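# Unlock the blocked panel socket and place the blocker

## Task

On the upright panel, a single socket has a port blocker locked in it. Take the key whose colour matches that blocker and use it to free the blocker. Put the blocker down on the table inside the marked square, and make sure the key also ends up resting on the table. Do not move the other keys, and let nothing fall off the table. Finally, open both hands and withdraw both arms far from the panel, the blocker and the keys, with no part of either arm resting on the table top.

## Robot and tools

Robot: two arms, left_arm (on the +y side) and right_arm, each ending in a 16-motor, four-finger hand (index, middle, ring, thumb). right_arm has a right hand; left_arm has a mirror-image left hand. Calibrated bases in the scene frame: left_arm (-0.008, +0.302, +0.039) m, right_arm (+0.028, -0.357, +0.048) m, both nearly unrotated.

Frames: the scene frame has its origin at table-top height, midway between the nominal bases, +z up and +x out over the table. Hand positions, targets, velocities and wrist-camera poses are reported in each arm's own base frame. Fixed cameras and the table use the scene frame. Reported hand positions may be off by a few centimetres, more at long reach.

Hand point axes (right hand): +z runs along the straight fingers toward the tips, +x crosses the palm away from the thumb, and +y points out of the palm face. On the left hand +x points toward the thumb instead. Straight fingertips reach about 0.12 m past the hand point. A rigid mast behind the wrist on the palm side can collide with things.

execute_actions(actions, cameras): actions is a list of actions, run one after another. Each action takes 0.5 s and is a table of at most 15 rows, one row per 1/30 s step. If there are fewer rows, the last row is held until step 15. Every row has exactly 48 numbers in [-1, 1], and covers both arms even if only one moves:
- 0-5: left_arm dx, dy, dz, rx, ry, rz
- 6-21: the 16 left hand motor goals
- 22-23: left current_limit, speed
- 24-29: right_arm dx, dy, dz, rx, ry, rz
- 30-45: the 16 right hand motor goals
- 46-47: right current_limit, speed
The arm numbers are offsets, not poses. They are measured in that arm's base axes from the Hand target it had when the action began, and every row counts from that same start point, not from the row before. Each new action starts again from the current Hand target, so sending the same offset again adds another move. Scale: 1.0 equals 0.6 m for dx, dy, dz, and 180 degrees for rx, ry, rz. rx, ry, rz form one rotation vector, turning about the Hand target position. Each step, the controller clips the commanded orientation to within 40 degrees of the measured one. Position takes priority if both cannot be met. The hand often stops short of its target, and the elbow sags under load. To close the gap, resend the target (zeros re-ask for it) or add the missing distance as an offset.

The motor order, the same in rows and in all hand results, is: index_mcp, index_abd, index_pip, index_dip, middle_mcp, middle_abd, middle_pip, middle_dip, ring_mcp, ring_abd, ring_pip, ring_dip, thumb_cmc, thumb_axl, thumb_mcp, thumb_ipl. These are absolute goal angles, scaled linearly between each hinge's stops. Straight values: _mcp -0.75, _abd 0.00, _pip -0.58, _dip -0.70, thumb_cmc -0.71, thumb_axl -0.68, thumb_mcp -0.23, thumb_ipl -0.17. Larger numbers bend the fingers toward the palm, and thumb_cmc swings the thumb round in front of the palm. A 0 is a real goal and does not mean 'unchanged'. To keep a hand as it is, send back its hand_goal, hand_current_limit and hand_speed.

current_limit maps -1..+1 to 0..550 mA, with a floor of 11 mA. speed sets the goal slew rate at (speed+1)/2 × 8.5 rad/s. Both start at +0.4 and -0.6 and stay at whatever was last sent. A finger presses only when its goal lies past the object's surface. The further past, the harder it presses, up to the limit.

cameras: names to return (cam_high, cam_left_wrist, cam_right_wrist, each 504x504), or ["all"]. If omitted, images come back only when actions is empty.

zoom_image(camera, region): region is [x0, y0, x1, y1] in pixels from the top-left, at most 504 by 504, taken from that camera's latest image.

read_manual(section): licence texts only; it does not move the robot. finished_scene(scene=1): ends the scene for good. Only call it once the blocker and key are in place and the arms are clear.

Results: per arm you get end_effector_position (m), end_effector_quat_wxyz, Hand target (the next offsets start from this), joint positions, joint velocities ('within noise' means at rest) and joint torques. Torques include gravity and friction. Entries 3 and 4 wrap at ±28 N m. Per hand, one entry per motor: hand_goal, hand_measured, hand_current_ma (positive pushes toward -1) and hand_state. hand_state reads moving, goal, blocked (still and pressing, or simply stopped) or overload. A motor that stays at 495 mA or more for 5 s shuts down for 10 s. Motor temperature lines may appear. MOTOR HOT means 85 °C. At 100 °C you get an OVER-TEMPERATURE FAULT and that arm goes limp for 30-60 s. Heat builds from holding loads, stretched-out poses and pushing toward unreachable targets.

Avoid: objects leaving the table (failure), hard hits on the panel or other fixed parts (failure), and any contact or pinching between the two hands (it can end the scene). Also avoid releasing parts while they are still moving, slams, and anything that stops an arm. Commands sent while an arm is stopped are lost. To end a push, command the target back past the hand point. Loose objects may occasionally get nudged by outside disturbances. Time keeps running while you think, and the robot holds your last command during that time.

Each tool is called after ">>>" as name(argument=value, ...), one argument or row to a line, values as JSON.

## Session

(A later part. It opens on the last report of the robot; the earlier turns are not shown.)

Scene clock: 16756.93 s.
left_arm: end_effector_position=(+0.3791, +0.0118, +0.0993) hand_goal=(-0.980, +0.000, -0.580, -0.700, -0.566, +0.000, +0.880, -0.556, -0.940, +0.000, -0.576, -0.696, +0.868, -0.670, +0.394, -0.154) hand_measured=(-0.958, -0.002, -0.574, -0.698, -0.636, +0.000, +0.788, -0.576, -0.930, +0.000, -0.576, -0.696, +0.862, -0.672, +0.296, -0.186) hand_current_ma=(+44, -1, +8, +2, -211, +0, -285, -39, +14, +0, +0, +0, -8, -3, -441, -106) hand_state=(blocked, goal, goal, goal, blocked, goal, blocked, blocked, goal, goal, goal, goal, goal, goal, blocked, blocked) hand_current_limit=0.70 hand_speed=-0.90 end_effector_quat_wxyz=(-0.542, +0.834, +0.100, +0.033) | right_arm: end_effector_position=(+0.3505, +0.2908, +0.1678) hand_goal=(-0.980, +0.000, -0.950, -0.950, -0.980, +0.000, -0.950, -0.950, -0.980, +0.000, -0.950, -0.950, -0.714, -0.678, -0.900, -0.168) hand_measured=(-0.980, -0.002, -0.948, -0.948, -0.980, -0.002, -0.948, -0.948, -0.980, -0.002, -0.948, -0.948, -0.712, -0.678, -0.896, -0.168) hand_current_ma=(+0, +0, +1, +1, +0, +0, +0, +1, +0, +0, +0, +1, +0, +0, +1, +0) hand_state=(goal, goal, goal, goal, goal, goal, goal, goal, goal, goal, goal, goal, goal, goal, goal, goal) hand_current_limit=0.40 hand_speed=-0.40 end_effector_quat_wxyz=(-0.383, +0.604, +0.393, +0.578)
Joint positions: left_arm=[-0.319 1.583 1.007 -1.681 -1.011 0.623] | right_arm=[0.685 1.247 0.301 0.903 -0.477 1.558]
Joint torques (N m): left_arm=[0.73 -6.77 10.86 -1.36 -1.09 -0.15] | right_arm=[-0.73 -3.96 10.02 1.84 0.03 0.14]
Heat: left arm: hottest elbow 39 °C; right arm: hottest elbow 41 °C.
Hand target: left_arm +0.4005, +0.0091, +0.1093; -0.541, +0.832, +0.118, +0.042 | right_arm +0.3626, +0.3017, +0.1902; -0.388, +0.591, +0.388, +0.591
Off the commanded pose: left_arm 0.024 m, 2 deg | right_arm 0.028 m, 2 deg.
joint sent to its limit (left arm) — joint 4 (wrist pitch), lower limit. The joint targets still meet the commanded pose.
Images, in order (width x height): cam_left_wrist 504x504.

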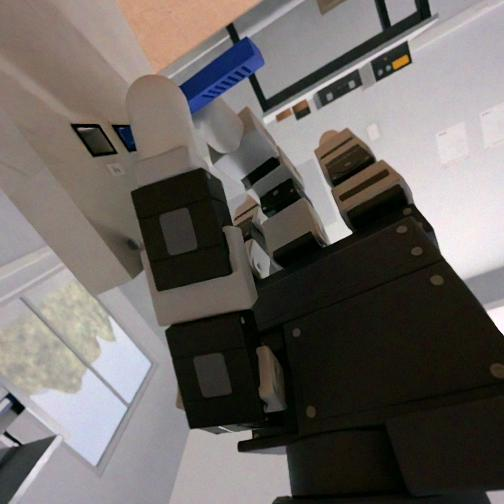

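>>> execute_actions(
  actions=[
    [[-0.00004,0.00125,0,0,0,0.00064,-0.98,0,-0.58,-0.7,-0.565,0,0.88,-0.556,-0.94,0,-0.576,-0.696,0.869,-0.67,0.395,-0.154,0.7,-0.9,0,0,0,0,0,0,-0.98,0,-0.95,-0.95,-0.98,0,-0.95,-0.95,-0.98,0,-0.95,-0.95,-0.714,-0.678,-0.9,-0.168,0.4,-0.4]],
  ],
  cameras=["cam_left_wrist","cam_right_wrist"],
)

>>> zoom_image(
  camera="cam_left_wrist",
  region=[104, 122, 134, 152],
)

>>> zoom_image(
  camera="cam_right_wrist",
  region=[230, 110, 290, 170],
)

>>> zoom_image(
  camera="cam_right_wrist",
  region=[290, 110, 350, 170],
)

Scene clock: 16775.33 s.
left_arm: end_effector_position=(+0.3791, +0.0125, +0.0993) hand_goal=(-0.980, +0.000, -0.580, -0.700, -0.566, +0.000, +0.880, -0.556, -0.940, +0.000, -0.576, -0.696, +0.868, -0.670, +0.394, -0.154) hand_measured=(-0.958, -0.002, -0.574, -0.698, -0.636, +0.000, +0.788, -0.576, -0.930, +0.000, -0.576, -0.696, +0.862, -0.672, +0.296, -0.186) hand_current_ma=(+44, -1, +8, +2, -211, +0, -285, -39, +14, +0, +0, +0, -8, -3, -441, -106) hand_state=(blocked, goal, goal, goal, blocked, goal, blocked, blocked, goal, goal, goal, goal, goal, goal, blocked, blocked) hand_current_limit=0.70 hand_speed=-0.90 end_effector_quat_wxyz=(-0.542, +0.834, +0.100, +0.032) | right_arm: end_effector_position=(+0.3505, +0.2908, +0.1678) hand_goal=(-0.980, +0.000, -0.950, -0.950, -0.980, +0.000, -0.950, -0.950, -0.980, +0.000, -0.950, -0.950, -0.714, -0.678, -0.900, -0.168) hand_measured=(-0.980, -0.002, -0.948, -0.948, -0.980, -0.002, -0.948, -0.948, -0.980, -0.002, -0.948, -0.948, -0.712, -0.678, -0.896, -0.168) hand_current_ma=(+0, +0, +1, +1, +0, +0, +0, +1, +0, +0, +0, +1, +0, +0, +1, +0) hand_state=(goal, goal, goal, goal, goal, goal, goal, goal, goal, goal, goal, goal, goal, goal, goal, goal) hand_current_limit=0.40 hand_speed=-0.40 end_effector_quat_wxyz=(-0.383, +0.604, +0.393, +0.578)
Joint positions: left_arm=[-0.317 1.583 1.007 -1.681 -1.011 0.623] | right_arm=[0.685 1.247 0.301 0.903 -0.477 1.558]
Joint torques (N m): left_arm=[0.79 -6.83 10.85 -1.39 -1.09 -0.14] | right_arm=[-0.73 -3.96 9.99 1.87 0.03 0.14]
Heat: left arm: hottest elbow 40 °C; right arm: hottest elbow 41 °C.
Hand target: left_arm +0.4005, +0.0099, +0.1093; -0.541, +0.832, +0.118, +0.042 | right_arm +0.3626, +0.3017, +0.1902; -0.388, +0.591, +0.388, +0.591
Off the commanded pose: left_arm 0.024 m, 2 deg | right_arm 0.028 m, 2 deg.
joint sent to its limit (left arm) — joint 4 (wrist pitch), lower limit. The joint targets still meet the commanded pose.
Images, in order (width x height): cam_left_wrist 504x504, cam_right_wrist 504x504.

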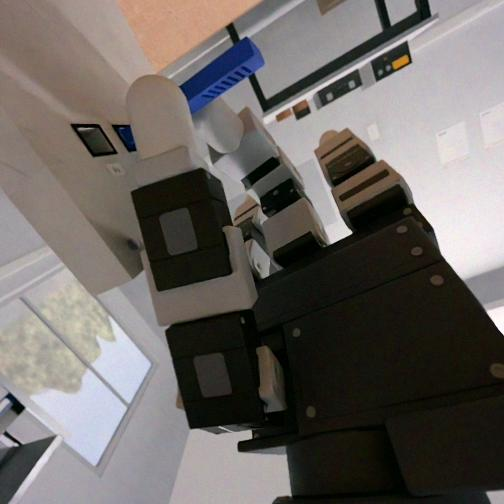

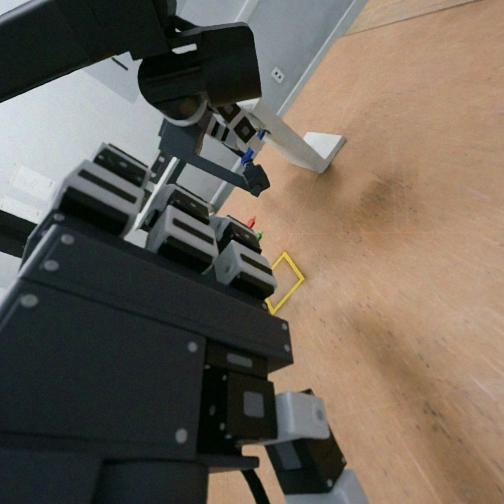

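Scaled by 16.800 from the camera's 504x504 image, which has a finer 720x720 frame.

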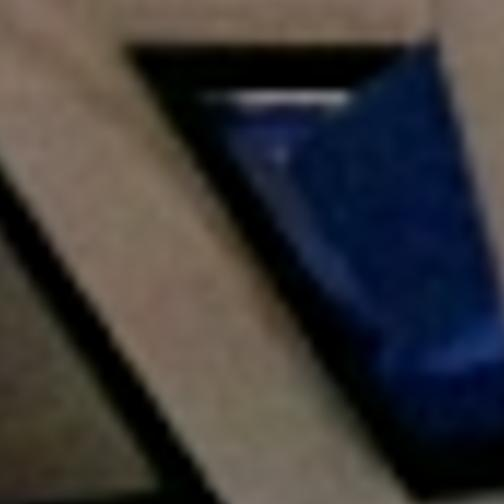

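Scaled by 8.400 from the camera's 504x504 image, which has a finer 720x720 frame.

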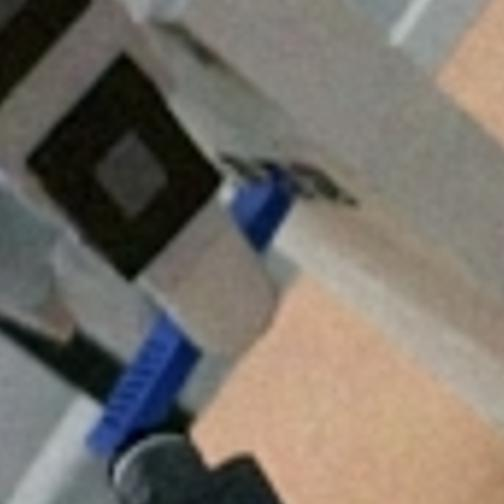

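Scaled by 8.400 from the camera's 504x504 image, which has a finer 720x720 frame.

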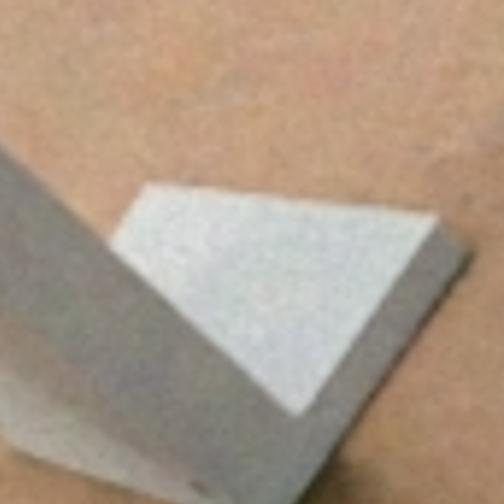

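>>> execute_actions(
  actions=[
    [[-0.00004,0.00125,0,0,0,0.00064,-0.98,0,-0.58,-0.7,-0.565,0,0.88,-0.556,-0.94,0,-0.576,-0.696,0.869,-0.67,0.395,-0.154,0.7,-0.9,0,0,0,0,0,0,-0.98,0,-0.95,-0.95,-0.98,0,-0.95,-0.95,-0.98,0,-0.95,-0.95,-0.714,-0.678,-0.9,-0.168,0.4,-0.4]],
  ],
  cameras=["cam_left_wrist","cam_right_wrist"],
)

>>> zoom_image(
  camera="cam_left_wrist",
  region=[104, 122, 134, 152],
)

>>> zoom_image(
  camera="cam_right_wrist",
  region=[230, 110, 290, 170],
)

>>> zoom_image(
  camera="cam_right_wrist",
  region=[290, 110, 350, 170],
)

>>> zoom_image(
  camera="cam_left_wrist",
  region=[196, 58, 256, 103],
)

Scene clock: 16792.17 s.
left_arm: end_effector_position=(+0.3792, +0.0129, +0.0998) hand_goal=(-0.980, +0.000, -0.580, -0.700, -0.566, +0.000, +0.880, -0.556, -0.940, +0.000, -0.576, -0.696, +0.868, -0.670, +0.394, -0.154) hand_measured=(-0.958, -0.002, -0.574, -0.698, -0.636, +0.000, +0.788, -0.576, -0.930, +0.000, -0.576, -0.696, +0.862, -0.672, +0.296, -0.186) hand_current_ma=(+44, -1, +8, +2, -211, +0, -285, -39, +14, +0, +0, +0, -8, -3, -441, -106) hand_state=(blocked, goal, goal, goal, blocked, goal, blocked, blocked, goal, goal, goal, goal, goal, goal, blocked, blocked) hand_current_limit=0.70 hand_speed=-0.90 end_effector_quat_wxyz=(-0.542, +0.834, +0.100, +0.031) | right_arm: end_effector_position=(+0.3505, +0.2908, +0.1678) hand_goal=(-0.980, +0.000, -0.950, -0.950, -0.980, +0.000, -0.950, -0.950, -0.980, +0.000, -0.950, -0.950, -0.714, -0.678, -0.900, -0.168) hand_measured=(-0.980, -0.002, -0.948, -0.948, -0.980, -0.002, -0.948, -0.948, -0.980, -0.002, -0.948, -0.948, -0.712, -0.678, -0.896, -0.168) hand_current_ma=(+0, +0, +1, +1, +0, +0, +0, +1, +0, +0, +0, +1, +0, +0, +1, +0) hand_state=(goal, goal, goal, goal, goal, goal, goal, goal, goal, goal, goal, goal, goal, goal, goal, goal) hand_current_limit=0.40 hand_speed=-0.40 end_effector_quat_wxyz=(-0.383, +0.604, +0.393, +0.578)
Joint positions: left_arm=[-0.316 1.583 1.009 -1.683 -1.011 0.625] | right_arm=[0.685 1.247 0.301 0.903 -0.477 1.558]
Joint torques (N m): left_arm=[0.85 -6.77 10.71 -1.29 -1.11 -0.17] | right_arm=[-0.79 -3.96 10.02 1.81 0.03 0.14]
Heat: left arm: hottest elbow 40 °C; right arm: hottest elbow 41 °C.
Hand target: left_arm +0.4004, +0.0106, +0.1093; -0.541, +0.831, +0.119, +0.041 | right_arm +0.3626, +0.3017, +0.1902; -0.388, +0.591, +0.388, +0.591
Off the commanded pose: left_arm 0.023 m, 2 deg | right_arm 0.028 m, 2 deg.
joint sent to its limit (left arm) — joint 4 (wrist pitch), lower limit. The joint targets still meet the commanded pose.
Images, in order (width x height): cam_left_wrist 504x504, cam_right_wrist 504x504.

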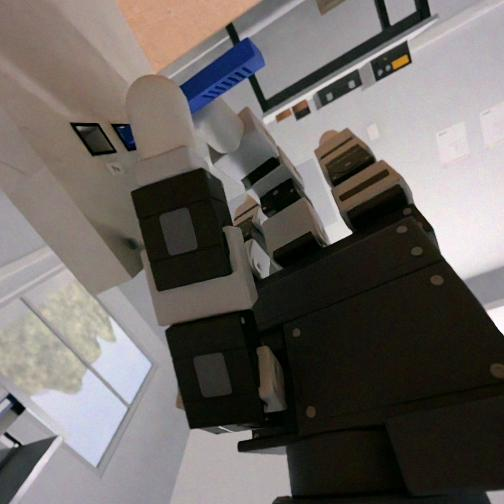

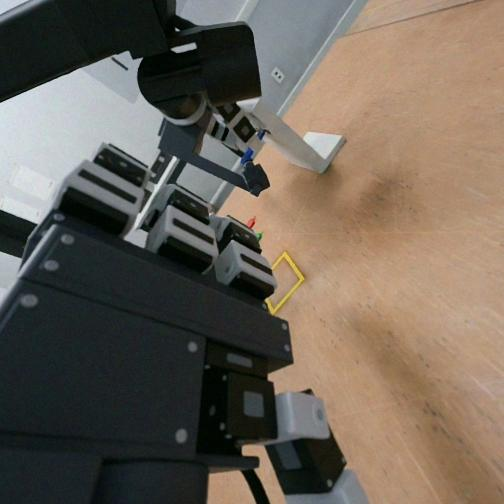

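Scaled by 16.800 from the camera's 504x504 image, which has a finer 720x720 frame.

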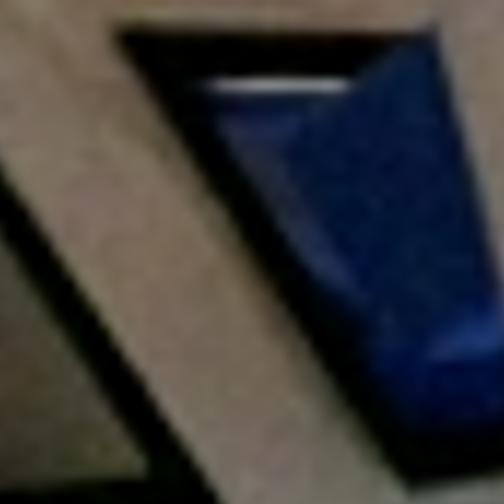

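Scaled by 8.400 from the camera's 504x504 image, which has a finer 720x720 frame.

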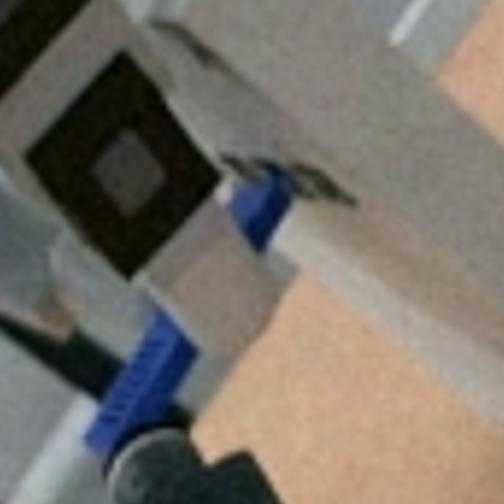

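Scaled by 8.400 from the camera's 504x504 image, which has a finer 720x720 frame.

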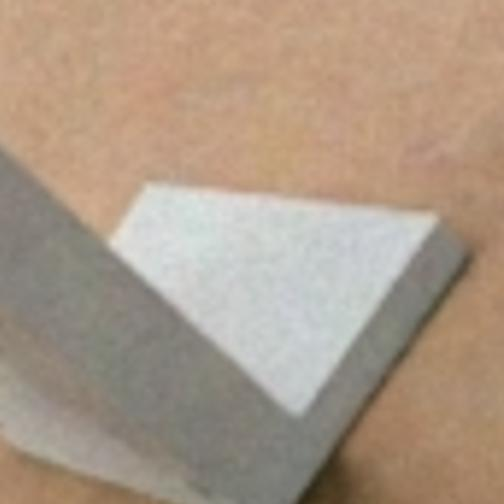

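Scaled by 8.400 from the camera's 504x504 image, which has a finer 720x720 frame.

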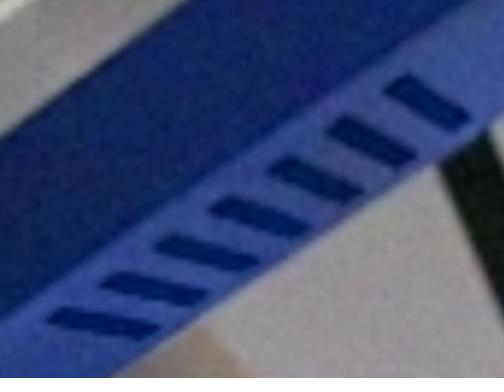

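>>> execute_actions(
  actions=[
    [[-0.00008,0.0025,0,0,0,0.00128,-0.98,0,-0.58,-0.7,-0.565,0,0.88,-0.556,-0.94,0,-0.576,-0.696,0.869,-0.67,0.395,-0.154,0.7,-0.9,0,0,0,0,0,0,-0.98,0,-0.95,-0.95,-0.98,0,-0.95,-0.95,-0.98,0,-0.95,-0.95,-0.714,-0.678,-0.9,-0.168,0.4,-0.4]],
  ],
  cameras=["cam_left_wrist"],
)

>>> zoom_image(
  camera="cam_left_wrist",
  region=[104, 122, 134, 152],
)

>>> zoom_image(
  camera="cam_left_wrist",
  region=[196, 58, 256, 103],
)

Scene clock: 16815.67 s.
left_arm: end_effector_position=(+0.3792, +0.0139, +0.0998) hand_goal=(-0.980, +0.000, -0.580, -0.700, -0.566, +0.000, +0.880, -0.556, -0.940, +0.000, -0.576, -0.696, +0.868, -0.670, +0.394, -0.154) hand_measured=(-0.958, -0.002, -0.574, -0.698, -0.636, +0.000, +0.788, -0.576, -0.930, +0.000, -0.576, -0.696, +0.862, -0.672, +0.296, -0.186) hand_current_ma=(+44, -1, +8, +2, -211, +0, -285, -39, +14, +0, +0, +0, -6, -2, -441, -106) hand_state=(blocked, goal, goal, goal, blocked, goal, blocked, blocked, goal, goal, goal, goal, goal, goal, blocked, blocked) hand_current_limit=0.70 hand_speed=-0.90 end_effector_quat_wxyz=(-0.542, +0.834, +0.102, +0.030) | right_arm: end_effector_position=(+0.3505, +0.2908, +0.1678) hand_goal=(-0.980, +0.000, -0.950, -0.950, -0.980, +0.000, -0.950, -0.950, -0.980, +0.000, -0.950, -0.950, -0.714, -0.678, -0.900, -0.168) hand_measured=(-0.980, -0.002, -0.948, -0.948, -0.980, -0.002, -0.948, -0.948, -0.980, -0.002, -0.948, -0.948, -0.712, -0.678, -0.896, -0.168) hand_current_ma=(+0, +0, +1, +1, +0, +0, +0, +1, +0, +0, +0, +1, +0, +0, +1, +0) hand_state=(goal, goal, goal, goal, goal, goal, goal, goal, goal, goal, goal, goal, goal, goal, goal, goal) hand_current_limit=0.40 hand_speed=-0.40 end_effector_quat_wxyz=(-0.383, +0.604, +0.393, +0.578)
Joint positions: left_arm=[-0.313 1.583 1.009 -1.683 -1.011 0.625] | right_arm=[0.685 1.247 0.301 0.903 -0.477 1.558]
Joint torques (N m): left_arm=[0.91 -6.77 10.73 -1.29 -1.11 -0.17] | right_arm=[-0.67 -3.96 10.03 1.85 0.03 0.14]
Heat: left arm: hottest elbow 38 °C; right arm: hottest elbow 41 °C.
Hand target: left_arm +0.4004, +0.0121, +0.1093; -0.541, +0.831, +0.121, +0.040 | right_arm +0.3626, +0.3017, +0.1902; -0.388, +0.591, +0.388, +0.591
Off the commanded pose: left_arm 0.023 m, 2 deg | right_arm 0.028 m, 2 deg.
joint sent to its limit (left arm) — joint 4 (wrist pitch), lower limit. The joint targets still meet the commanded pose.
Images, in order (width x height): cam_left_wrist 504x504.

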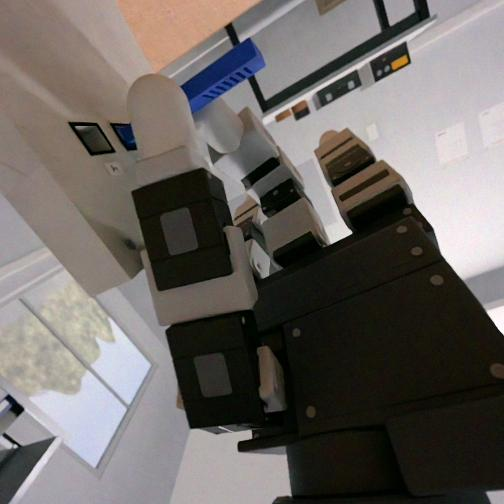

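Scaled by 16.800 from the camera's 504x504 image, which has a finer 720x720 frame.

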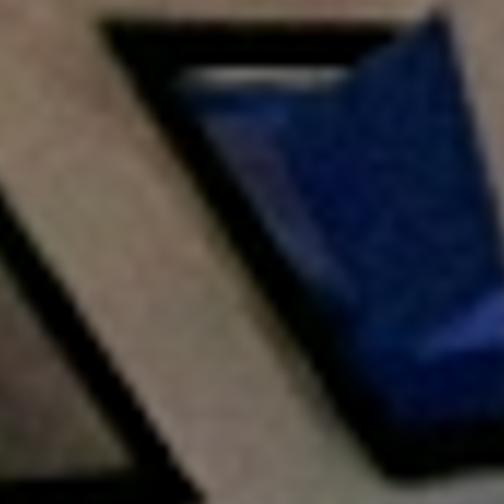

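Scaled by 8.400 from the camera's 504x504 image, which has a finer 720x720 frame.

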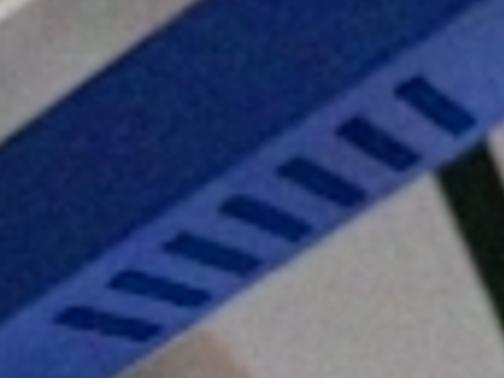

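>>> execute_actions(
  actions=[
    [[-0.00008,0.0025,0,0,0,0.00128,-0.98,0,-0.58,-0.7,-0.565,0,0.88,-0.556,-0.94,0,-0.576,-0.696,0.869,-0.67,0.395,-0.154,0.7,-0.9,0,0,0,0,0,0,-0.98,0,-0.95,-0.95,-0.98,0,-0.95,-0.95,-0.98,0,-0.95,-0.95,-0.714,-0.678,-0.9,-0.168,0.4,-0.4]],
  ],
  cameras=["cam_left_wrist"],
)

>>> zoom_image(
  camera="cam_left_wrist",
  region=[104, 122, 134, 152],
)

>>> zoom_image(
  camera="cam_left_wrist",
  region=[64, 116, 134, 186],
)

>>> zoom_image(
  camera="cam_left_wrist",
  region=[196, 58, 256, 103],
)

Scene clock: 16834.77 s.
left_arm: end_effector_position=(+0.3796, +0.0151, +0.1001) hand_goal=(-0.980, +0.000, -0.580, -0.700, -0.566, +0.000, +0.880, -0.556, -0.940, +0.000, -0.576, -0.696, +0.868, -0.670, +0.394, -0.154) hand_measured=(-0.958, -0.002, -0.574, -0.698, -0.636, +0.000, +0.788, -0.576, -0.930, +0.000, -0.576, -0.696, +0.866, -0.670, +0.296, -0.188) hand_current_ma=(+44, -1, +8, +2, -211, +0, -285, -39, +14, +0, +0, +0, -1, +0, -441, -107) hand_state=(blocked, goal, goal, goal, blocked, goal, blocked, blocked, goal, goal, goal, goal, goal, goal, blocked, blocked) hand_current_limit=0.70 hand_speed=-0.90 end_effector_quat_wxyz=(-0.541, +0.834, +0.103, +0.030) | right_arm: end_effector_position=(+0.3505, +0.2908, +0.1678) hand_goal=(-0.980, +0.000, -0.950, -0.950, -0.980, +0.000, -0.950, -0.950, -0.980, +0.000, -0.950, -0.950, -0.714, -0.678, -0.900, -0.168) hand_measured=(-0.980, -0.002, -0.948, -0.948, -0.980, -0.002, -0.948, -0.948, -0.980, -0.002, -0.948, -0.948, -0.712, -0.678, -0.896, -0.168) hand_current_ma=(+0, +0, +1, +1, +0, +0, +0, +1, +0, +0, +0, +1, +0, +0, +1, +0) hand_state=(goal, goal, goal, goal, goal, goal, goal, goal, goal, goal, goal, goal, goal, goal, goal, goal) hand_current_limit=0.40 hand_speed=-0.40 end_effector_quat_wxyz=(-0.383, +0.604, +0.393, +0.578)
Joint positions: left_arm=[-0.309 1.583 1.01 -1.683 -1.01 0.626] | right_arm=[0.685 1.247 0.301 0.903 -0.477 1.558]
Joint torques (N m): left_arm=[0.91 -6.77 10.63 -1.29 -1.12 -0.17] | right_arm=[-0.73 -4.07 10.02 1.87 0.04 0.14]
Heat: left arm: hottest elbow 37 °C; right arm: hottest elbow 41 °C.
Hand target: left_arm +0.4003, +0.0135, +0.1094; -0.541, +0.831, +0.122, +0.039 | right_arm +0.3626, +0.3017, +0.1902; -0.388, +0.591, +0.388, +0.591
Off the commanded pose: left_arm 0.023 m, 2 deg | right_arm 0.028 m, 2 deg.
joint sent to its limit (left arm) — joint 4 (wrist pitch), lower limit. The joint targets still meet the commanded pose.
Images, in order (width x height): cam_left_wrist 504x504.

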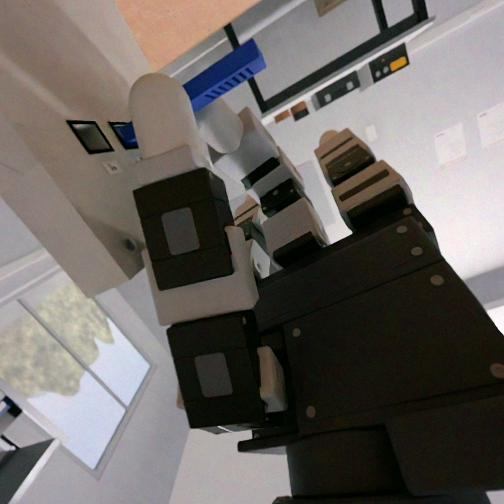

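Scaled by 16.800 from the camera's 504x504 image, which has a finer 720x720 frame.

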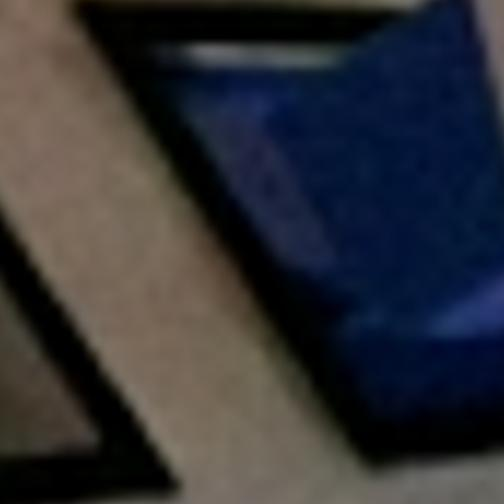

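Scaled by 7.200 from the camera's 504x504 image, which has a finer 720x720 frame.

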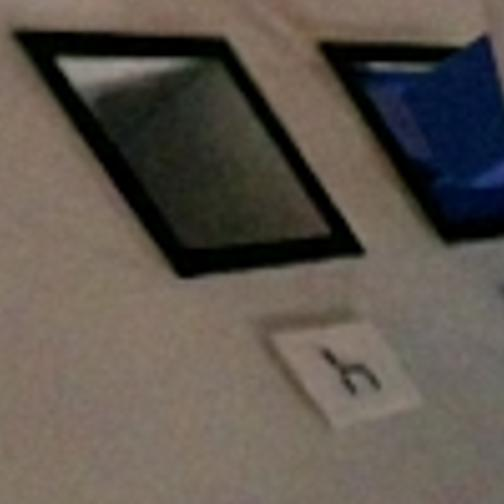

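Scaled by 8.400 from the camera's 504x504 image, which has a finer 720x720 frame.

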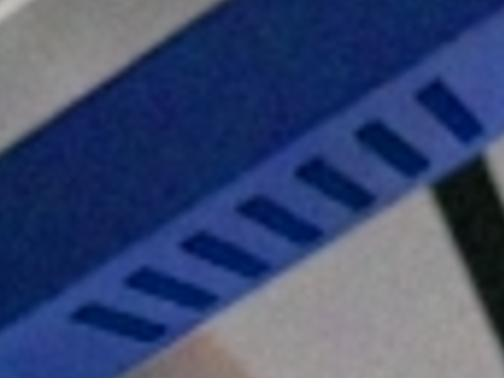

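>>> execute_actions(
  actions=[
    [[-0.00014,0.00004,-0.0017,0.0003,0.0009,0,-0.98,0,-0.58,-0.7,-0.565,0,0.88,-0.556,-0.94,0,-0.576,-0.696,0.869,-0.67,0.395,-0.154,0.7,-0.9,0,0,0,0,0,0,-0.98,0,-0.95,-0.95,-0.98,0,-0.95,-0.95,-0.98,0,-0.95,-0.95,-0.714,-0.678,-0.9,-0.168,0.4,-0.4]],
    [[-0.00014,0.00004,-0.0017,0.0003,0.0009,0,-0.98,0,-0.58,-0.7,-0.565,0,0.88,-0.556,-0.94,0,-0.576,-0.696,0.869,-0.67,0.395,-0.154,0.7,-0.9,0,0,0,0,0,0,-0.98,0,-0.95,-0.95,-0.98,0,-0.95,-0.95,-0.98,0,-0.95,-0.95,-0.714,-0.678,-0.9,-0.168,0.4,-0.4]],
  ],
  cameras=["cam_left_wrist"],
)

>>> zoom_image(
  camera="cam_left_wrist",
  region=[104, 116, 134, 146],
)

>>> zoom_image(
  camera="cam_left_wrist",
  region=[196, 58, 256, 103],
)

Scene clock: 16865.83 s.
left_arm: end_effector_position=(+0.3796, +0.0151, +0.0999) hand_goal=(-0.980, +0.000, -0.580, -0.700, -0.566, +0.000, +0.880, -0.556, -0.940, +0.000, -0.576, -0.696, +0.868, -0.670, +0.394, -0.154) hand_measured=(-0.958, -0.002, -0.574, -0.698, -0.636, +0.000, +0.788, -0.576, -0.930, +0.000, -0.576, -0.696, +0.866, -0.670, +0.296, -0.188) hand_current_ma=(+44, -1, +8, +2, -211, +0, -285, -39, +14, +0, +0, +0, -1, +0, -441, -107) hand_state=(blocked, goal, goal, goal, blocked, goal, blocked, blocked, goal, goal, goal, goal, goal, goal, blocked, blocked) hand_current_limit=0.70 hand_speed=-0.90 end_effector_quat_wxyz=(-0.542, +0.834, +0.103, +0.029) | right_arm: end_effector_position=(+0.3505, +0.2908, +0.1678) hand_goal=(-0.980, +0.000, -0.950, -0.950, -0.980, +0.000, -0.950, -0.950, -0.980, +0.000, -0.950, -0.950, -0.714, -0.678, -0.900, -0.168) hand_measured=(-0.980, -0.002, -0.948, -0.948, -0.980, -0.002, -0.948, -0.948, -0.980, -0.002, -0.948, -0.948, -0.712, -0.678, -0.896, -0.168) hand_current_ma=(+0, +0, +1, +1, +0, +0, +0, +1, +0, +0, +0, +1, +0, +0, +1, +0) hand_state=(goal, goal, goal, goal, goal, goal, goal, goal, goal, goal, goal, goal, goal, goal, goal, goal) hand_current_limit=0.40 hand_speed=-0.40 end_effector_quat_wxyz=(-0.383, +0.604, +0.393, +0.578)
Joint positions: left_arm=[-0.309 1.584 1.01 -1.683 -1.01 0.626] | right_arm=[0.685 1.247 0.301 0.903 -0.477 1.558]
Joint torques (N m): left_arm=[0.97 -6.42 10.63 -1.29 -1.12 -0.17] | right_arm=[-0.67 -3.96 10.06 1.85 0.04 0.15]
Heat: left arm: hottest elbow 38 °C; right arm: hottest elbow 41 °C.
Hand target: left_arm +0.4002, +0.0135, +0.1073; -0.542, +0.831, +0.121, +0.036 | right_arm +0.3626, +0.3017, +0.1902; -0.388, +0.591, +0.388, +0.591
Off the commanded pose: left_arm 0.022 m, 2 deg | right_arm 0.028 m, 2 deg.
joint sent to its limit (left arm) — joint 4 (wrist pitch), lower limit. The joint targets still meet the commanded pose.
Images, in order (width x height): cam_left_wrist 504x504.

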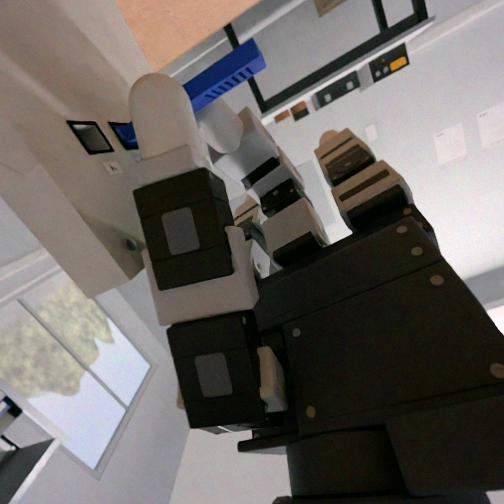

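Scaled by 16.800 from the camera's 504x504 image, which has a finer 720x720 frame.

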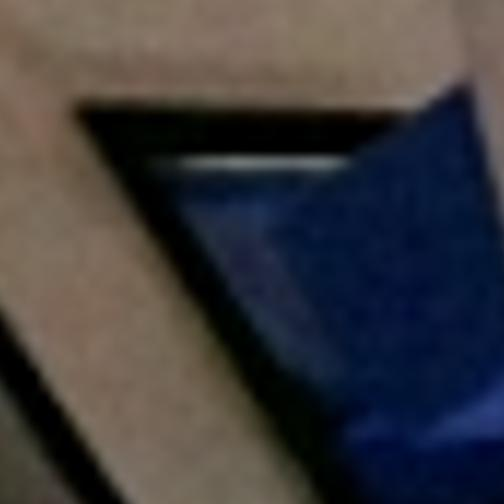

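Scaled by 8.400 from the camera's 504x504 image, which has a finer 720x720 frame.

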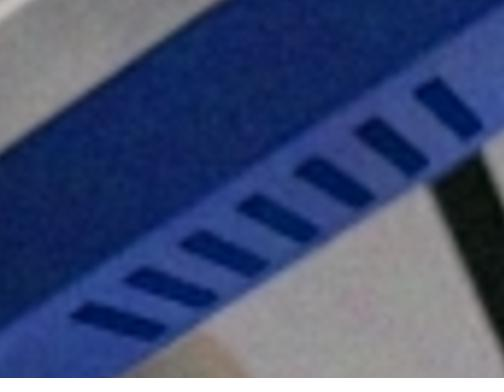

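>>> execute_actions(
  actions=[
    [[-0.00014,0.00004,-0.0017,0.0003,0.0009,0,-0.98,0,-0.58,-0.7,-0.565,0,0.88,-0.556,-0.94,0,-0.576,-0.696,0.869,-0.67,0.395,-0.154,0.7,-0.9,0,0,0,0,0,0,-0.98,0,-0.95,-0.95,-0.98,0,-0.95,-0.95,-0.98,0,-0.95,-0.95,-0.714,-0.678,-0.9,-0.168,0.4,-0.4]],
  ],
  cameras=["cam_left_wrist"],
)

>>> zoom_image(
  camera="cam_left_wrist",
  region=[104, 116, 134, 146],
)

>>> zoom_image(
  camera="cam_left_wrist",
  region=[196, 58, 256, 103],
)

Scene clock: 16876.53 s.
left_arm: end_effector_position=(+0.3795, +0.0152, +0.0990) hand_goal=(-0.980, +0.000, -0.580, -0.700, -0.566, +0.000, +0.880, -0.556, -0.940, +0.000, -0.576, -0.696, +0.868, -0.670, +0.394, -0.154) hand_measured=(-0.958, -0.002, -0.574, -0.698, -0.636, +0.000, +0.788, -0.576, -0.930, +0.000, -0.576, -0.696, +0.866, -0.670, +0.296, -0.188) hand_current_ma=(+44, -1, +8, +2, -211, +0, -285, -39, +14, +0, +0, +0, -1, +0, -441, -107) hand_state=(blocked, goal, goal, goal, blocked, goal, blocked, blocked, goal, goal, goal, goal, goal, goal, blocked, blocked) hand_current_limit=0.70 hand_speed=-0.90 end_effector_quat_wxyz=(-0.542, +0.834, +0.103, +0.028) | right_arm: end_effector_position=(+0.3505, +0.2908, +0.1678) hand_goal=(-0.980, +0.000, -0.950, -0.950, -0.980, +0.000, -0.950, -0.950, -0.980, +0.000, -0.950, -0.950, -0.714, -0.678, -0.900, -0.168) hand_measured=(-0.980, -0.002, -0.948, -0.948, -0.980, -0.002, -0.948, -0.948, -0.980, -0.002, -0.948, -0.948, -0.712, -0.678, -0.896, -0.168) hand_current_ma=(+0, +0, +1, +1, +0, +0, +0, +1, +0, +0, +0, +1, +0, +0, +1, +0) hand_state=(goal, goal, goal, goal, goal, goal, goal, goal, goal, goal, goal, goal, goal, goal, goal, goal) hand_current_limit=0.40 hand_speed=-0.40 end_effector_quat_wxyz=(-0.383, +0.604, +0.393, +0.578)
Joint positions: left_arm=[-0.309 1.586 1.01 -1.683 -1.01 0.626] | right_arm=[0.685 1.247 0.301 0.903 -0.477 1.558]
Joint torques (N m): left_arm=[0.91 -6.48 10.61 -1.31 -1.12 -0.17] | right_arm=[-0.79 -4.07 10.02 1.87 0.03 0.14]
Heat: left arm: hottest elbow 38 °C; right arm: hottest elbow 41 °C.
Hand target: left_arm +0.4001, +0.0136, +0.1064; -0.543, +0.830, +0.120, +0.035 | right_arm +0.3626, +0.3017, +0.1902; -0.388, +0.591, +0.388, +0.591
Off the commanded pose: left_arm 0.022 m, 2 deg | right_arm 0.028 m, 2 deg.
joint sent to its limit (left arm) — joint 4 (wrist pitch), lower limit. The joint targets still meet the commanded pose.
Images, in order (width x height): cam_left_wrist 504x504.

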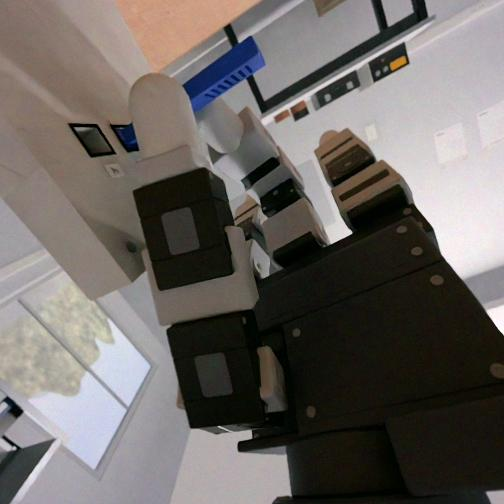

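Scaled by 16.800 from the camera's 504x504 image, which has a finer 720x720 frame.

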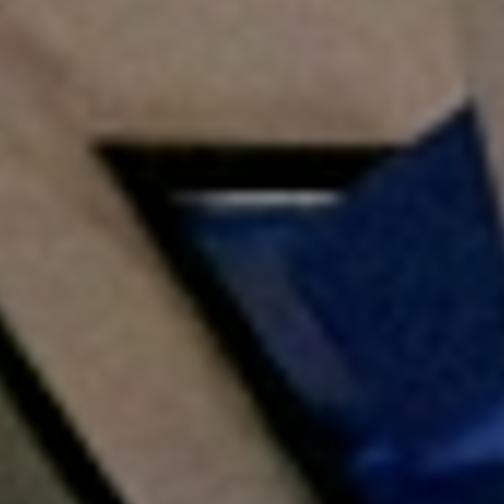

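Scaled by 8.400 from the camera's 504x504 image, which has a finer 720x720 frame.

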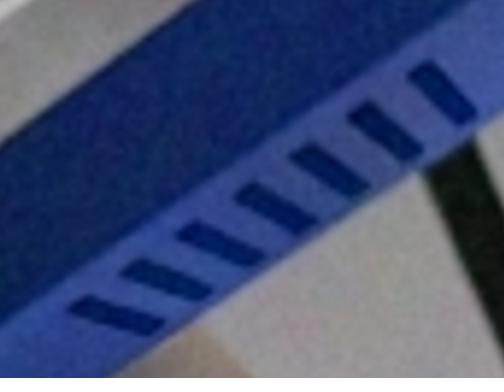

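>>> execute_actions(
  actions=[
    [[0.00243,-0.00083,0.00013,-0.00011,-0.00031,0,-0.98,0,-0.58,-0.7,-0.565,0,0.88,-0.556,-0.94,0,-0.576,-0.696,0.869,-0.67,0.395,-0.154,0.7,-0.9,0,0,0,0,0,0,-0.98,0,-0.95,-0.95,-0.98,0,-0.95,-0.95,-0.98,0,-0.95,-0.95,-0.714,-0.678,-0.9,-0.168,0.4,-0.4]],
  ],
  cameras=["cam_left_wrist"],
)

>>> zoom_image(
  camera="cam_left_wrist",
  region=[104, 116, 134, 146],
)

>>> zoom_image(
  camera="cam_left_wrist",
  region=[196, 58, 256, 103],
)

Scene clock: 16886.60 s.
left_arm: end_effector_position=(+0.3798, +0.0151, +0.0984) hand_goal=(-0.980, +0.000, -0.580, -0.700, -0.566, +0.000, +0.880, -0.556, -0.940, +0.000, -0.576, -0.696, +0.868, -0.670, +0.394, -0.154) hand_measured=(-0.958, -0.002, -0.574, -0.698, -0.636, +0.000, +0.788, -0.576, -0.930, +0.000, -0.576, -0.696, +0.866, -0.670, +0.296, -0.188) hand_current_ma=(+44, -1, +8, +2, -211, +0, -285, -39, +14, +0, +0, +0, -1, +0, -441, -107) hand_state=(blocked, goal, goal, goal, blocked, goal, blocked, blocked, goal, goal, goal, goal, goal, goal, blocked, blocked) hand_current_limit=0.70 hand_speed=-0.90 end_effector_quat_wxyz=(-0.542, +0.834, +0.102, +0.027) | right_arm: end_effector_position=(+0.3505, +0.2908, +0.1678) hand_goal=(-0.980, +0.000, -0.950, -0.950, -0.980, +0.000, -0.950, -0.950, -0.980, +0.000, -0.950, -0.950, -0.714, -0.678, -0.900, -0.168) hand_measured=(-0.980, -0.002, -0.948, -0.948, -0.980, -0.002, -0.948, -0.948, -0.980, -0.002, -0.948, -0.948, -0.712, -0.678, -0.896, -0.168) hand_current_ma=(+0, +0, +1, +1, +0, +0, +0, +1, +0, +0, +0, +1, +0, +0, +1, +0) hand_state=(goal, goal, goal, goal, goal, goal, goal, goal, goal, goal, goal, goal, goal, goal, goal, goal) hand_current_limit=0.40 hand_speed=-0.40 end_effector_quat_wxyz=(-0.383, +0.604, +0.393, +0.578)
Joint positions: left_arm=[-0.309 1.589 1.012 -1.683 -1.01 0.628] | right_arm=[0.685 1.247 0.301 0.903 -0.477 1.558]
Joint torques (N m): left_arm=[0.91 -6.42 10.76 -1.29 -1.12 -0.18] | right_arm=[-0.67 -4.07 10.02 1.84 0.03 0.14]
Heat: left arm: hottest elbow 38 °C; right arm: hottest elbow 41 °C.
Hand target: left_arm +0.4015, +0.0131, +0.1063; -0.543, +0.830, +0.121, +0.036 | right_arm +0.3626, +0.3017, +0.1902; -0.388, +0.591, +0.388, +0.591
Off the commanded pose: left_arm 0.023 m, 2 deg | right_arm 0.028 m, 2 deg.
joint sent to its limit (left arm) — joint 4 (wrist pitch), lower limit. The joint targets still meet the commanded pose.
Images, in order (width x height): cam_left_wrist 504x504.

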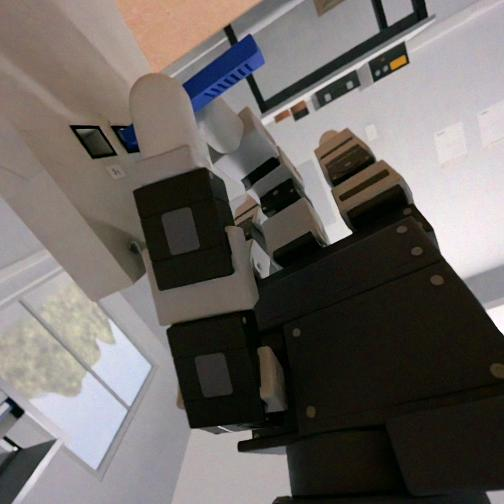

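Scaled by 16.800 from the camera's 504x504 image, which has a finer 720x720 frame.

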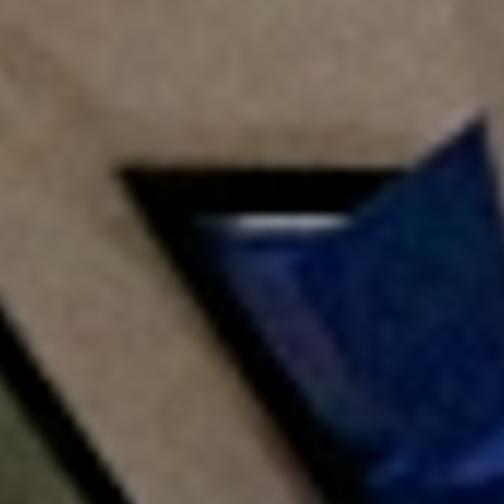

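Scaled by 8.400 from the camera's 504x504 image, which has a finer 720x720 frame.

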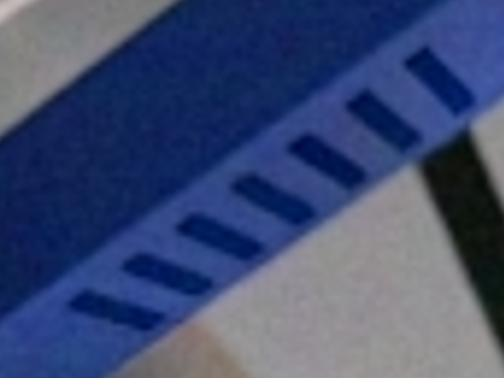

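>>> execute_actions(
  actions=[
    [[0.00243,-0.0002,0.00013,-0.00011,-0.00031,0.00032,-0.98,0,-0.58,-0.7,-0.565,0,0.88,-0.556,-0.94,0,-0.576,-0.696,0.869,-0.67,0.395,-0.154,0.7,-0.9,0,0,0,0,0,0,-0.98,0,-0.95,-0.95,-0.98,0,-0.95,-0.95,-0.98,0,-0.95,-0.95,-0.714,-0.678,-0.9,-0.168,0.4,-0.4]],
  ],
  cameras=["cam_left_wrist"],
)

>>> zoom_image(
  camera="cam_left_wrist",
  region=[104, 116, 134, 146],
)

Scene clock: 16908.90 s.
left_arm: end_effector_position=(+0.3805, +0.0152, +0.0986) hand_goal=(-0.980, +0.000, -0.580, -0.700, -0.566, +0.000, +0.880, -0.556, -0.940, +0.000, -0.576, -0.696, +0.868, -0.670, +0.394, -0.154) hand_measured=(-0.958, -0.002, -0.574, -0.698, -0.636, +0.000, +0.788, -0.576, -0.930, +0.000, -0.576, -0.696, +0.868, -0.670, +0.296, -0.188) hand_current_ma=(+44, -1, +8, +2, -212, +0, -285, -39, +14, +0, +0, +0, -1, +0, -441, -107) hand_state=(blocked, goal, goal, goal, blocked, goal, blocked, blocked, goal, goal, goal, goal, goal, goal, blocked, blocked) hand_current_limit=0.70 hand_speed=-0.90 end_effector_quat_wxyz=(-0.542, +0.834, +0.101, +0.026) | right_arm: end_effector_position=(+0.3505, +0.2908, +0.1678) hand_goal=(-0.980, +0.000, -0.950, -0.950, -0.980, +0.000, -0.950, -0.950, -0.980, +0.000, -0.950, -0.950, -0.714, -0.678, -0.900, -0.168) hand_measured=(-0.980, -0.002, -0.948, -0.948, -0.980, -0.002, -0.948, -0.948, -0.980, -0.002, -0.948, -0.948, -0.712, -0.678, -0.896, -0.168) hand_current_ma=(+0, +0, +1, +1, +0, +0, +0, +1, +0, +0, +0, +1, +0, +0, +1, +0) hand_state=(goal, goal, goal, goal, goal, goal, goal, goal, goal, goal, goal, goal, goal, goal, goal, goal) hand_current_limit=0.40 hand_speed=-0.40 end_effector_quat_wxyz=(-0.383, +0.604, +0.393, +0.578)
Joint positions: left_arm=[-0.308 1.591 1.015 -1.685 -1.009 0.629] | right_arm=[0.685 1.247 0.301 0.903 -0.477 1.558]
Joint torques (N m): left_arm=[0.97 -6.53 10.82 -1.2 -1.14 -0.19] | right_arm=[-0.67 -4.01 10.03 1.85 0.03 0.15]
Heat: left arm: hottest elbow 40 °C; right arm: hottest elbow 41 °C.
Hand target: left_arm +0.4030, +0.0131, +0.1065; -0.543, +0.830, +0.121, +0.036 | right_arm +0.3626, +0.3017, +0.1902; -0.388, +0.591, +0.388, +0.591
Off the commanded pose: left_arm 0.024 m, 3 deg | right_arm 0.028 m, 2 deg.
joint sent to its limit (left arm) — joint 4 (wrist pitch), lower limit. The joint targets still meet the commanded pose.
Images, in order (width x height): cam_left_wrist 504x504.

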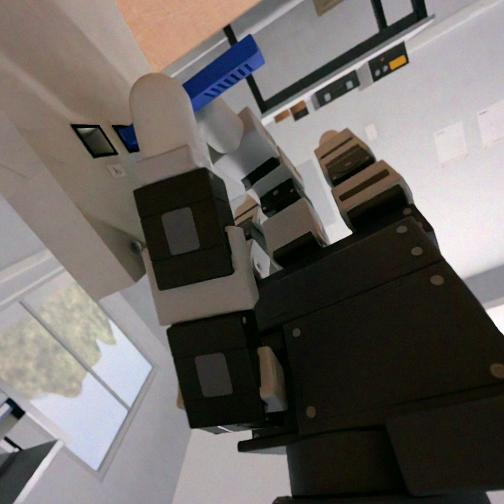

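Scaled by 16.800 from the camera's 504x504 image, which has a finer 720x720 frame.

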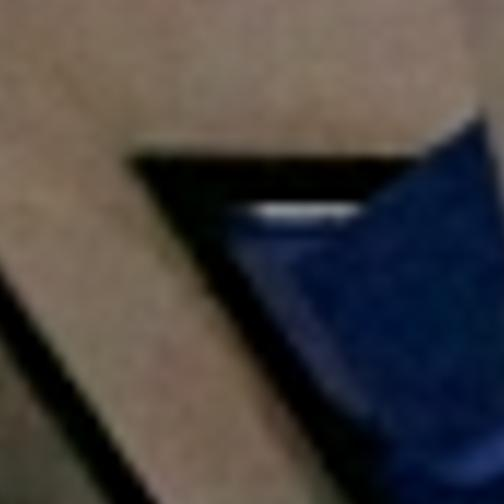

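>>> execute_actions(
  actions=[
    [[0.00243,-0.0002,0.00013,-0.00011,-0.00031,0.00032,-0.98,0,-0.58,-0.7,-0.565,0,0.88,-0.556,-0.94,0,-0.576,-0.696,0.869,-0.67,0.395,-0.154,0.7,-0.9,0,0,0,0,0,0,-0.98,0,-0.95,-0.95,-0.98,0,-0.95,-0.95,-0.98,0,-0.95,-0.95,-0.714,-0.678,-0.9,-0.168,0.4,-0.4]],
  ],
  cameras=[],
)

>>> execute_actions(
  actions=[
    [[0.00243,-0.0002,0.00013,-0.00011,-0.00031,0.00032,-0.98,0,-0.58,-0.7,-0.565,0,0.88,-0.556,-0.94,0,-0.576,-0.696,0.869,-0.67,0.395,-0.154,0.7,-0.9,0,0,0,0,0,0,-0.98,0,-0.95,-0.95,-0.98,0,-0.95,-0.95,-0.98,0,-0.95,-0.95,-0.714,-0.678,-0.9,-0.168,0.4,-0.4]],
  ],
  cameras=["cam_left_wrist"],
)

>>> zoom_image(
  camera="cam_left_wrist",
  region=[104, 116, 134, 146],
)

>>> zoom_image(
  camera="cam_left_wrist",
  region=[196, 58, 256, 103],
)

Scene clock: 16919.77 s.
left_arm: end_effector_position=(+0.3811, +0.0151, +0.0981) hand_goal=(-0.980, +0.000, -0.580, -0.700, -0.566, +0.000, +0.880, -0.556, -0.940, +0.000, -0.576, -0.696, +0.868, -0.670, +0.394, -0.154) hand_measured=(-0.958, -0.002, -0.574, -0.698, -0.636, +0.000, +0.788, -0.576, -0.930, +0.000, -0.576, -0.696, +0.868, -0.670, +0.296, -0.188) hand_current_ma=(+44, -1, +8, +2, -212, +0, -285, -39, +14, +0, +0, +0, +0, +1, -441, -107) hand_state=(blocked, goal, goal, goal, blocked, goal, blocked, blocked, goal, goal, goal, goal, goal, goal, blocked, blocked) hand_current_limit=0.70 hand_speed=-0.90 end_effector_quat_wxyz=(-0.542, +0.834, +0.101, +0.025) | right_arm: end_effector_position=(+0.3505, +0.2908, +0.1678) hand_goal=(-0.980, +0.000, -0.950, -0.950, -0.980, +0.000, -0.950, -0.950, -0.980, +0.000, -0.950, -0.950, -0.714, -0.678, -0.900, -0.168) hand_measured=(-0.980, -0.002, -0.948, -0.948, -0.980, -0.002, -0.948, -0.948, -0.980, -0.002, -0.948, -0.948, -0.712, -0.678, -0.896, -0.168) hand_current_ma=(+0, +0, +1, +1, +0, +0, +0, +1, +0, +0, +0, +1, +0, +0, +1, +0) hand_state=(goal, goal, goal, goal, goal, goal, goal, goal, goal, goal, goal, goal, goal, goal, goal, goal) hand_current_limit=0.40 hand_speed=-0.40 end_effector_quat_wxyz=(-0.383, +0.604, +0.393, +0.578)
Joint positions: left_arm=[-0.307 1.594 1.017 -1.685 -1.009 0.631] | right_arm=[0.685 1.247 0.301 0.903 -0.477 1.558]
Joint torques (N m): left_arm=[0.91 -6.53 10.93 -1.21 -1.16 -0.21] | right_arm=[-0.73 -3.96 10.02 1.85 0.03 0.14]
Heat: left arm: hottest elbow 39 °C; right arm: hottest elbow 41 °C.
Hand target: left_arm +0.4044, +0.0129, +0.1066; -0.542, +0.831, +0.122, +0.036 | right_arm +0.3626, +0.3017, +0.1902; -0.388, +0.591, +0.388, +0.591
Off the commanded pose: left_arm 0.025 m, 3 deg | right_arm 0.028 m, 2 deg.
joint sent to its limit (left arm) — joint 4 (wrist pitch), lower limit. The joint targets still meet the commanded pose.
No camera images: "cameras" was empty.

Scene clock: 16920.47 s.
left_arm: end_effector_position=(+0.3813, +0.0151, +0.0979) hand_goal=(-0.980, +0.000, -0.580, -0.700, -0.566, +0.000, +0.880, -0.556, -0.940, +0.000, -0.576, -0.696, +0.868, -0.670, +0.394, -0.154) hand_measured=(-0.958, -0.002, -0.574, -0.698, -0.636, +0.000, +0.788, -0.576, -0.930, +0.000, -0.576, -0.696, +0.868, -0.670, +0.296, -0.188) hand_current_ma=(+44, -1, +8, +2, -213, +0, -285, -39, +14, +0, +0, +0, +0, +1, -441, -107) hand_state=(blocked, goal, goal, goal, blocked, goal, blocked, blocked, goal, goal, goal, goal, goal, goal, blocked, blocked) hand_current_limit=0.70 hand_speed=-0.90 end_effector_quat_wxyz=(-0.542, +0.834, +0.100, +0.023) | right_arm: end_effector_position=(+0.3505, +0.2908, +0.1678) hand_goal=(-0.980, +0.000, -0.950, -0.950, -0.980, +0.000, -0.950, -0.950, -0.980, +0.000, -0.950, -0.950, -0.714, -0.678, -0.900, -0.168) hand_measured=(-0.980, -0.002, -0.948, -0.948, -0.980, -0.002, -0.948, -0.948, -0.980, -0.002, -0.948, -0.948, -0.712, -0.678, -0.896, -0.168) hand_current_ma=(+0, +0, +1, +1, +0, +0, +0, +1, +0, +0, +0, +1, +0, +0, +1, +0) hand_state=(goal, goal, goal, goal, goal, goal, goal, goal, goal, goal, goal, goal, goal, goal, goal, goal) hand_current_limit=0.40 hand_speed=-0.40 end_effector_quat_wxyz=(-0.383, +0.604, +0.393, +0.578)
Joint positions: left_arm=[-0.306 1.597 1.02 -1.687 -1.008 0.633] | right_arm=[0.685 1.247 0.301 0.903 -0.477 1.558]
Joint torques (N m): left_arm=[0.91 -6.65 11 -1.11 -1.18 -0.23] | right_arm=[-0.56 -3.96 10.02 1.83 0.03 0.14]
Heat: left arm: hottest elbow 39 °C; right arm: hottest elbow 41 °C.
Hand target: left_arm +0.4060, +0.0127, +0.1066; -0.542, +0.831, +0.122, +0.036 | right_arm +0.3626, +0.3017, +0.1902; -0.388, +0.591, +0.388, +0.591
Off the commanded pose: left_arm 0.026 m, 3 deg | right_arm 0.028 m, 2 deg.
joint read past its limit (left arm) — joint 4 (wrist pitch), lower limit.
joint sent to its limit (left arm) — joint 4 (wrist pitch), lower limit. The joint targets still meet the commanded pose.
Images, in order (width x height): cam_left_wrist 504x504.

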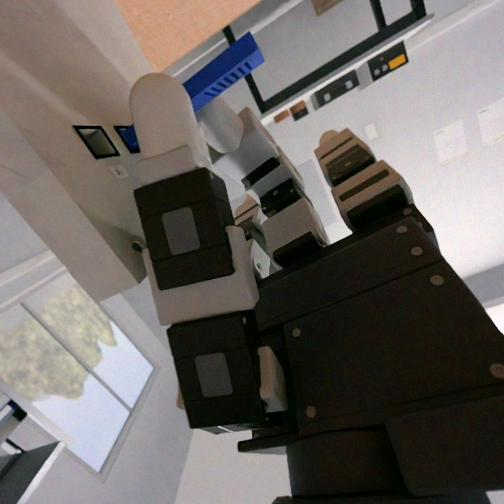

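Scaled by 16.800 from the camera's 504x504 image, which has a finer 720x720 frame.

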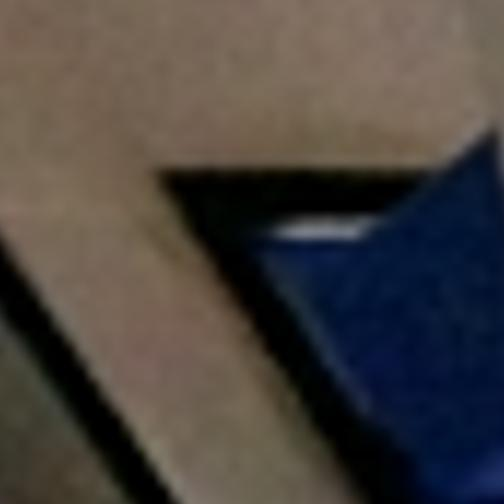

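Scaled by 8.400 from the camera's 504x504 image, which has a finer 720x720 frame.

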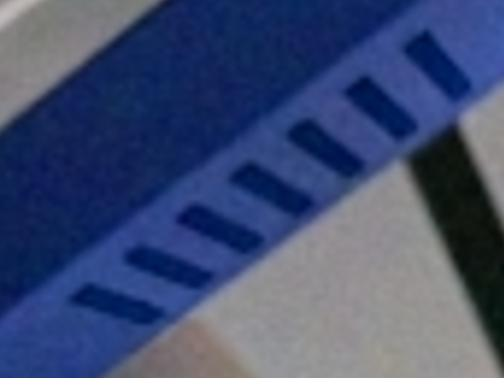

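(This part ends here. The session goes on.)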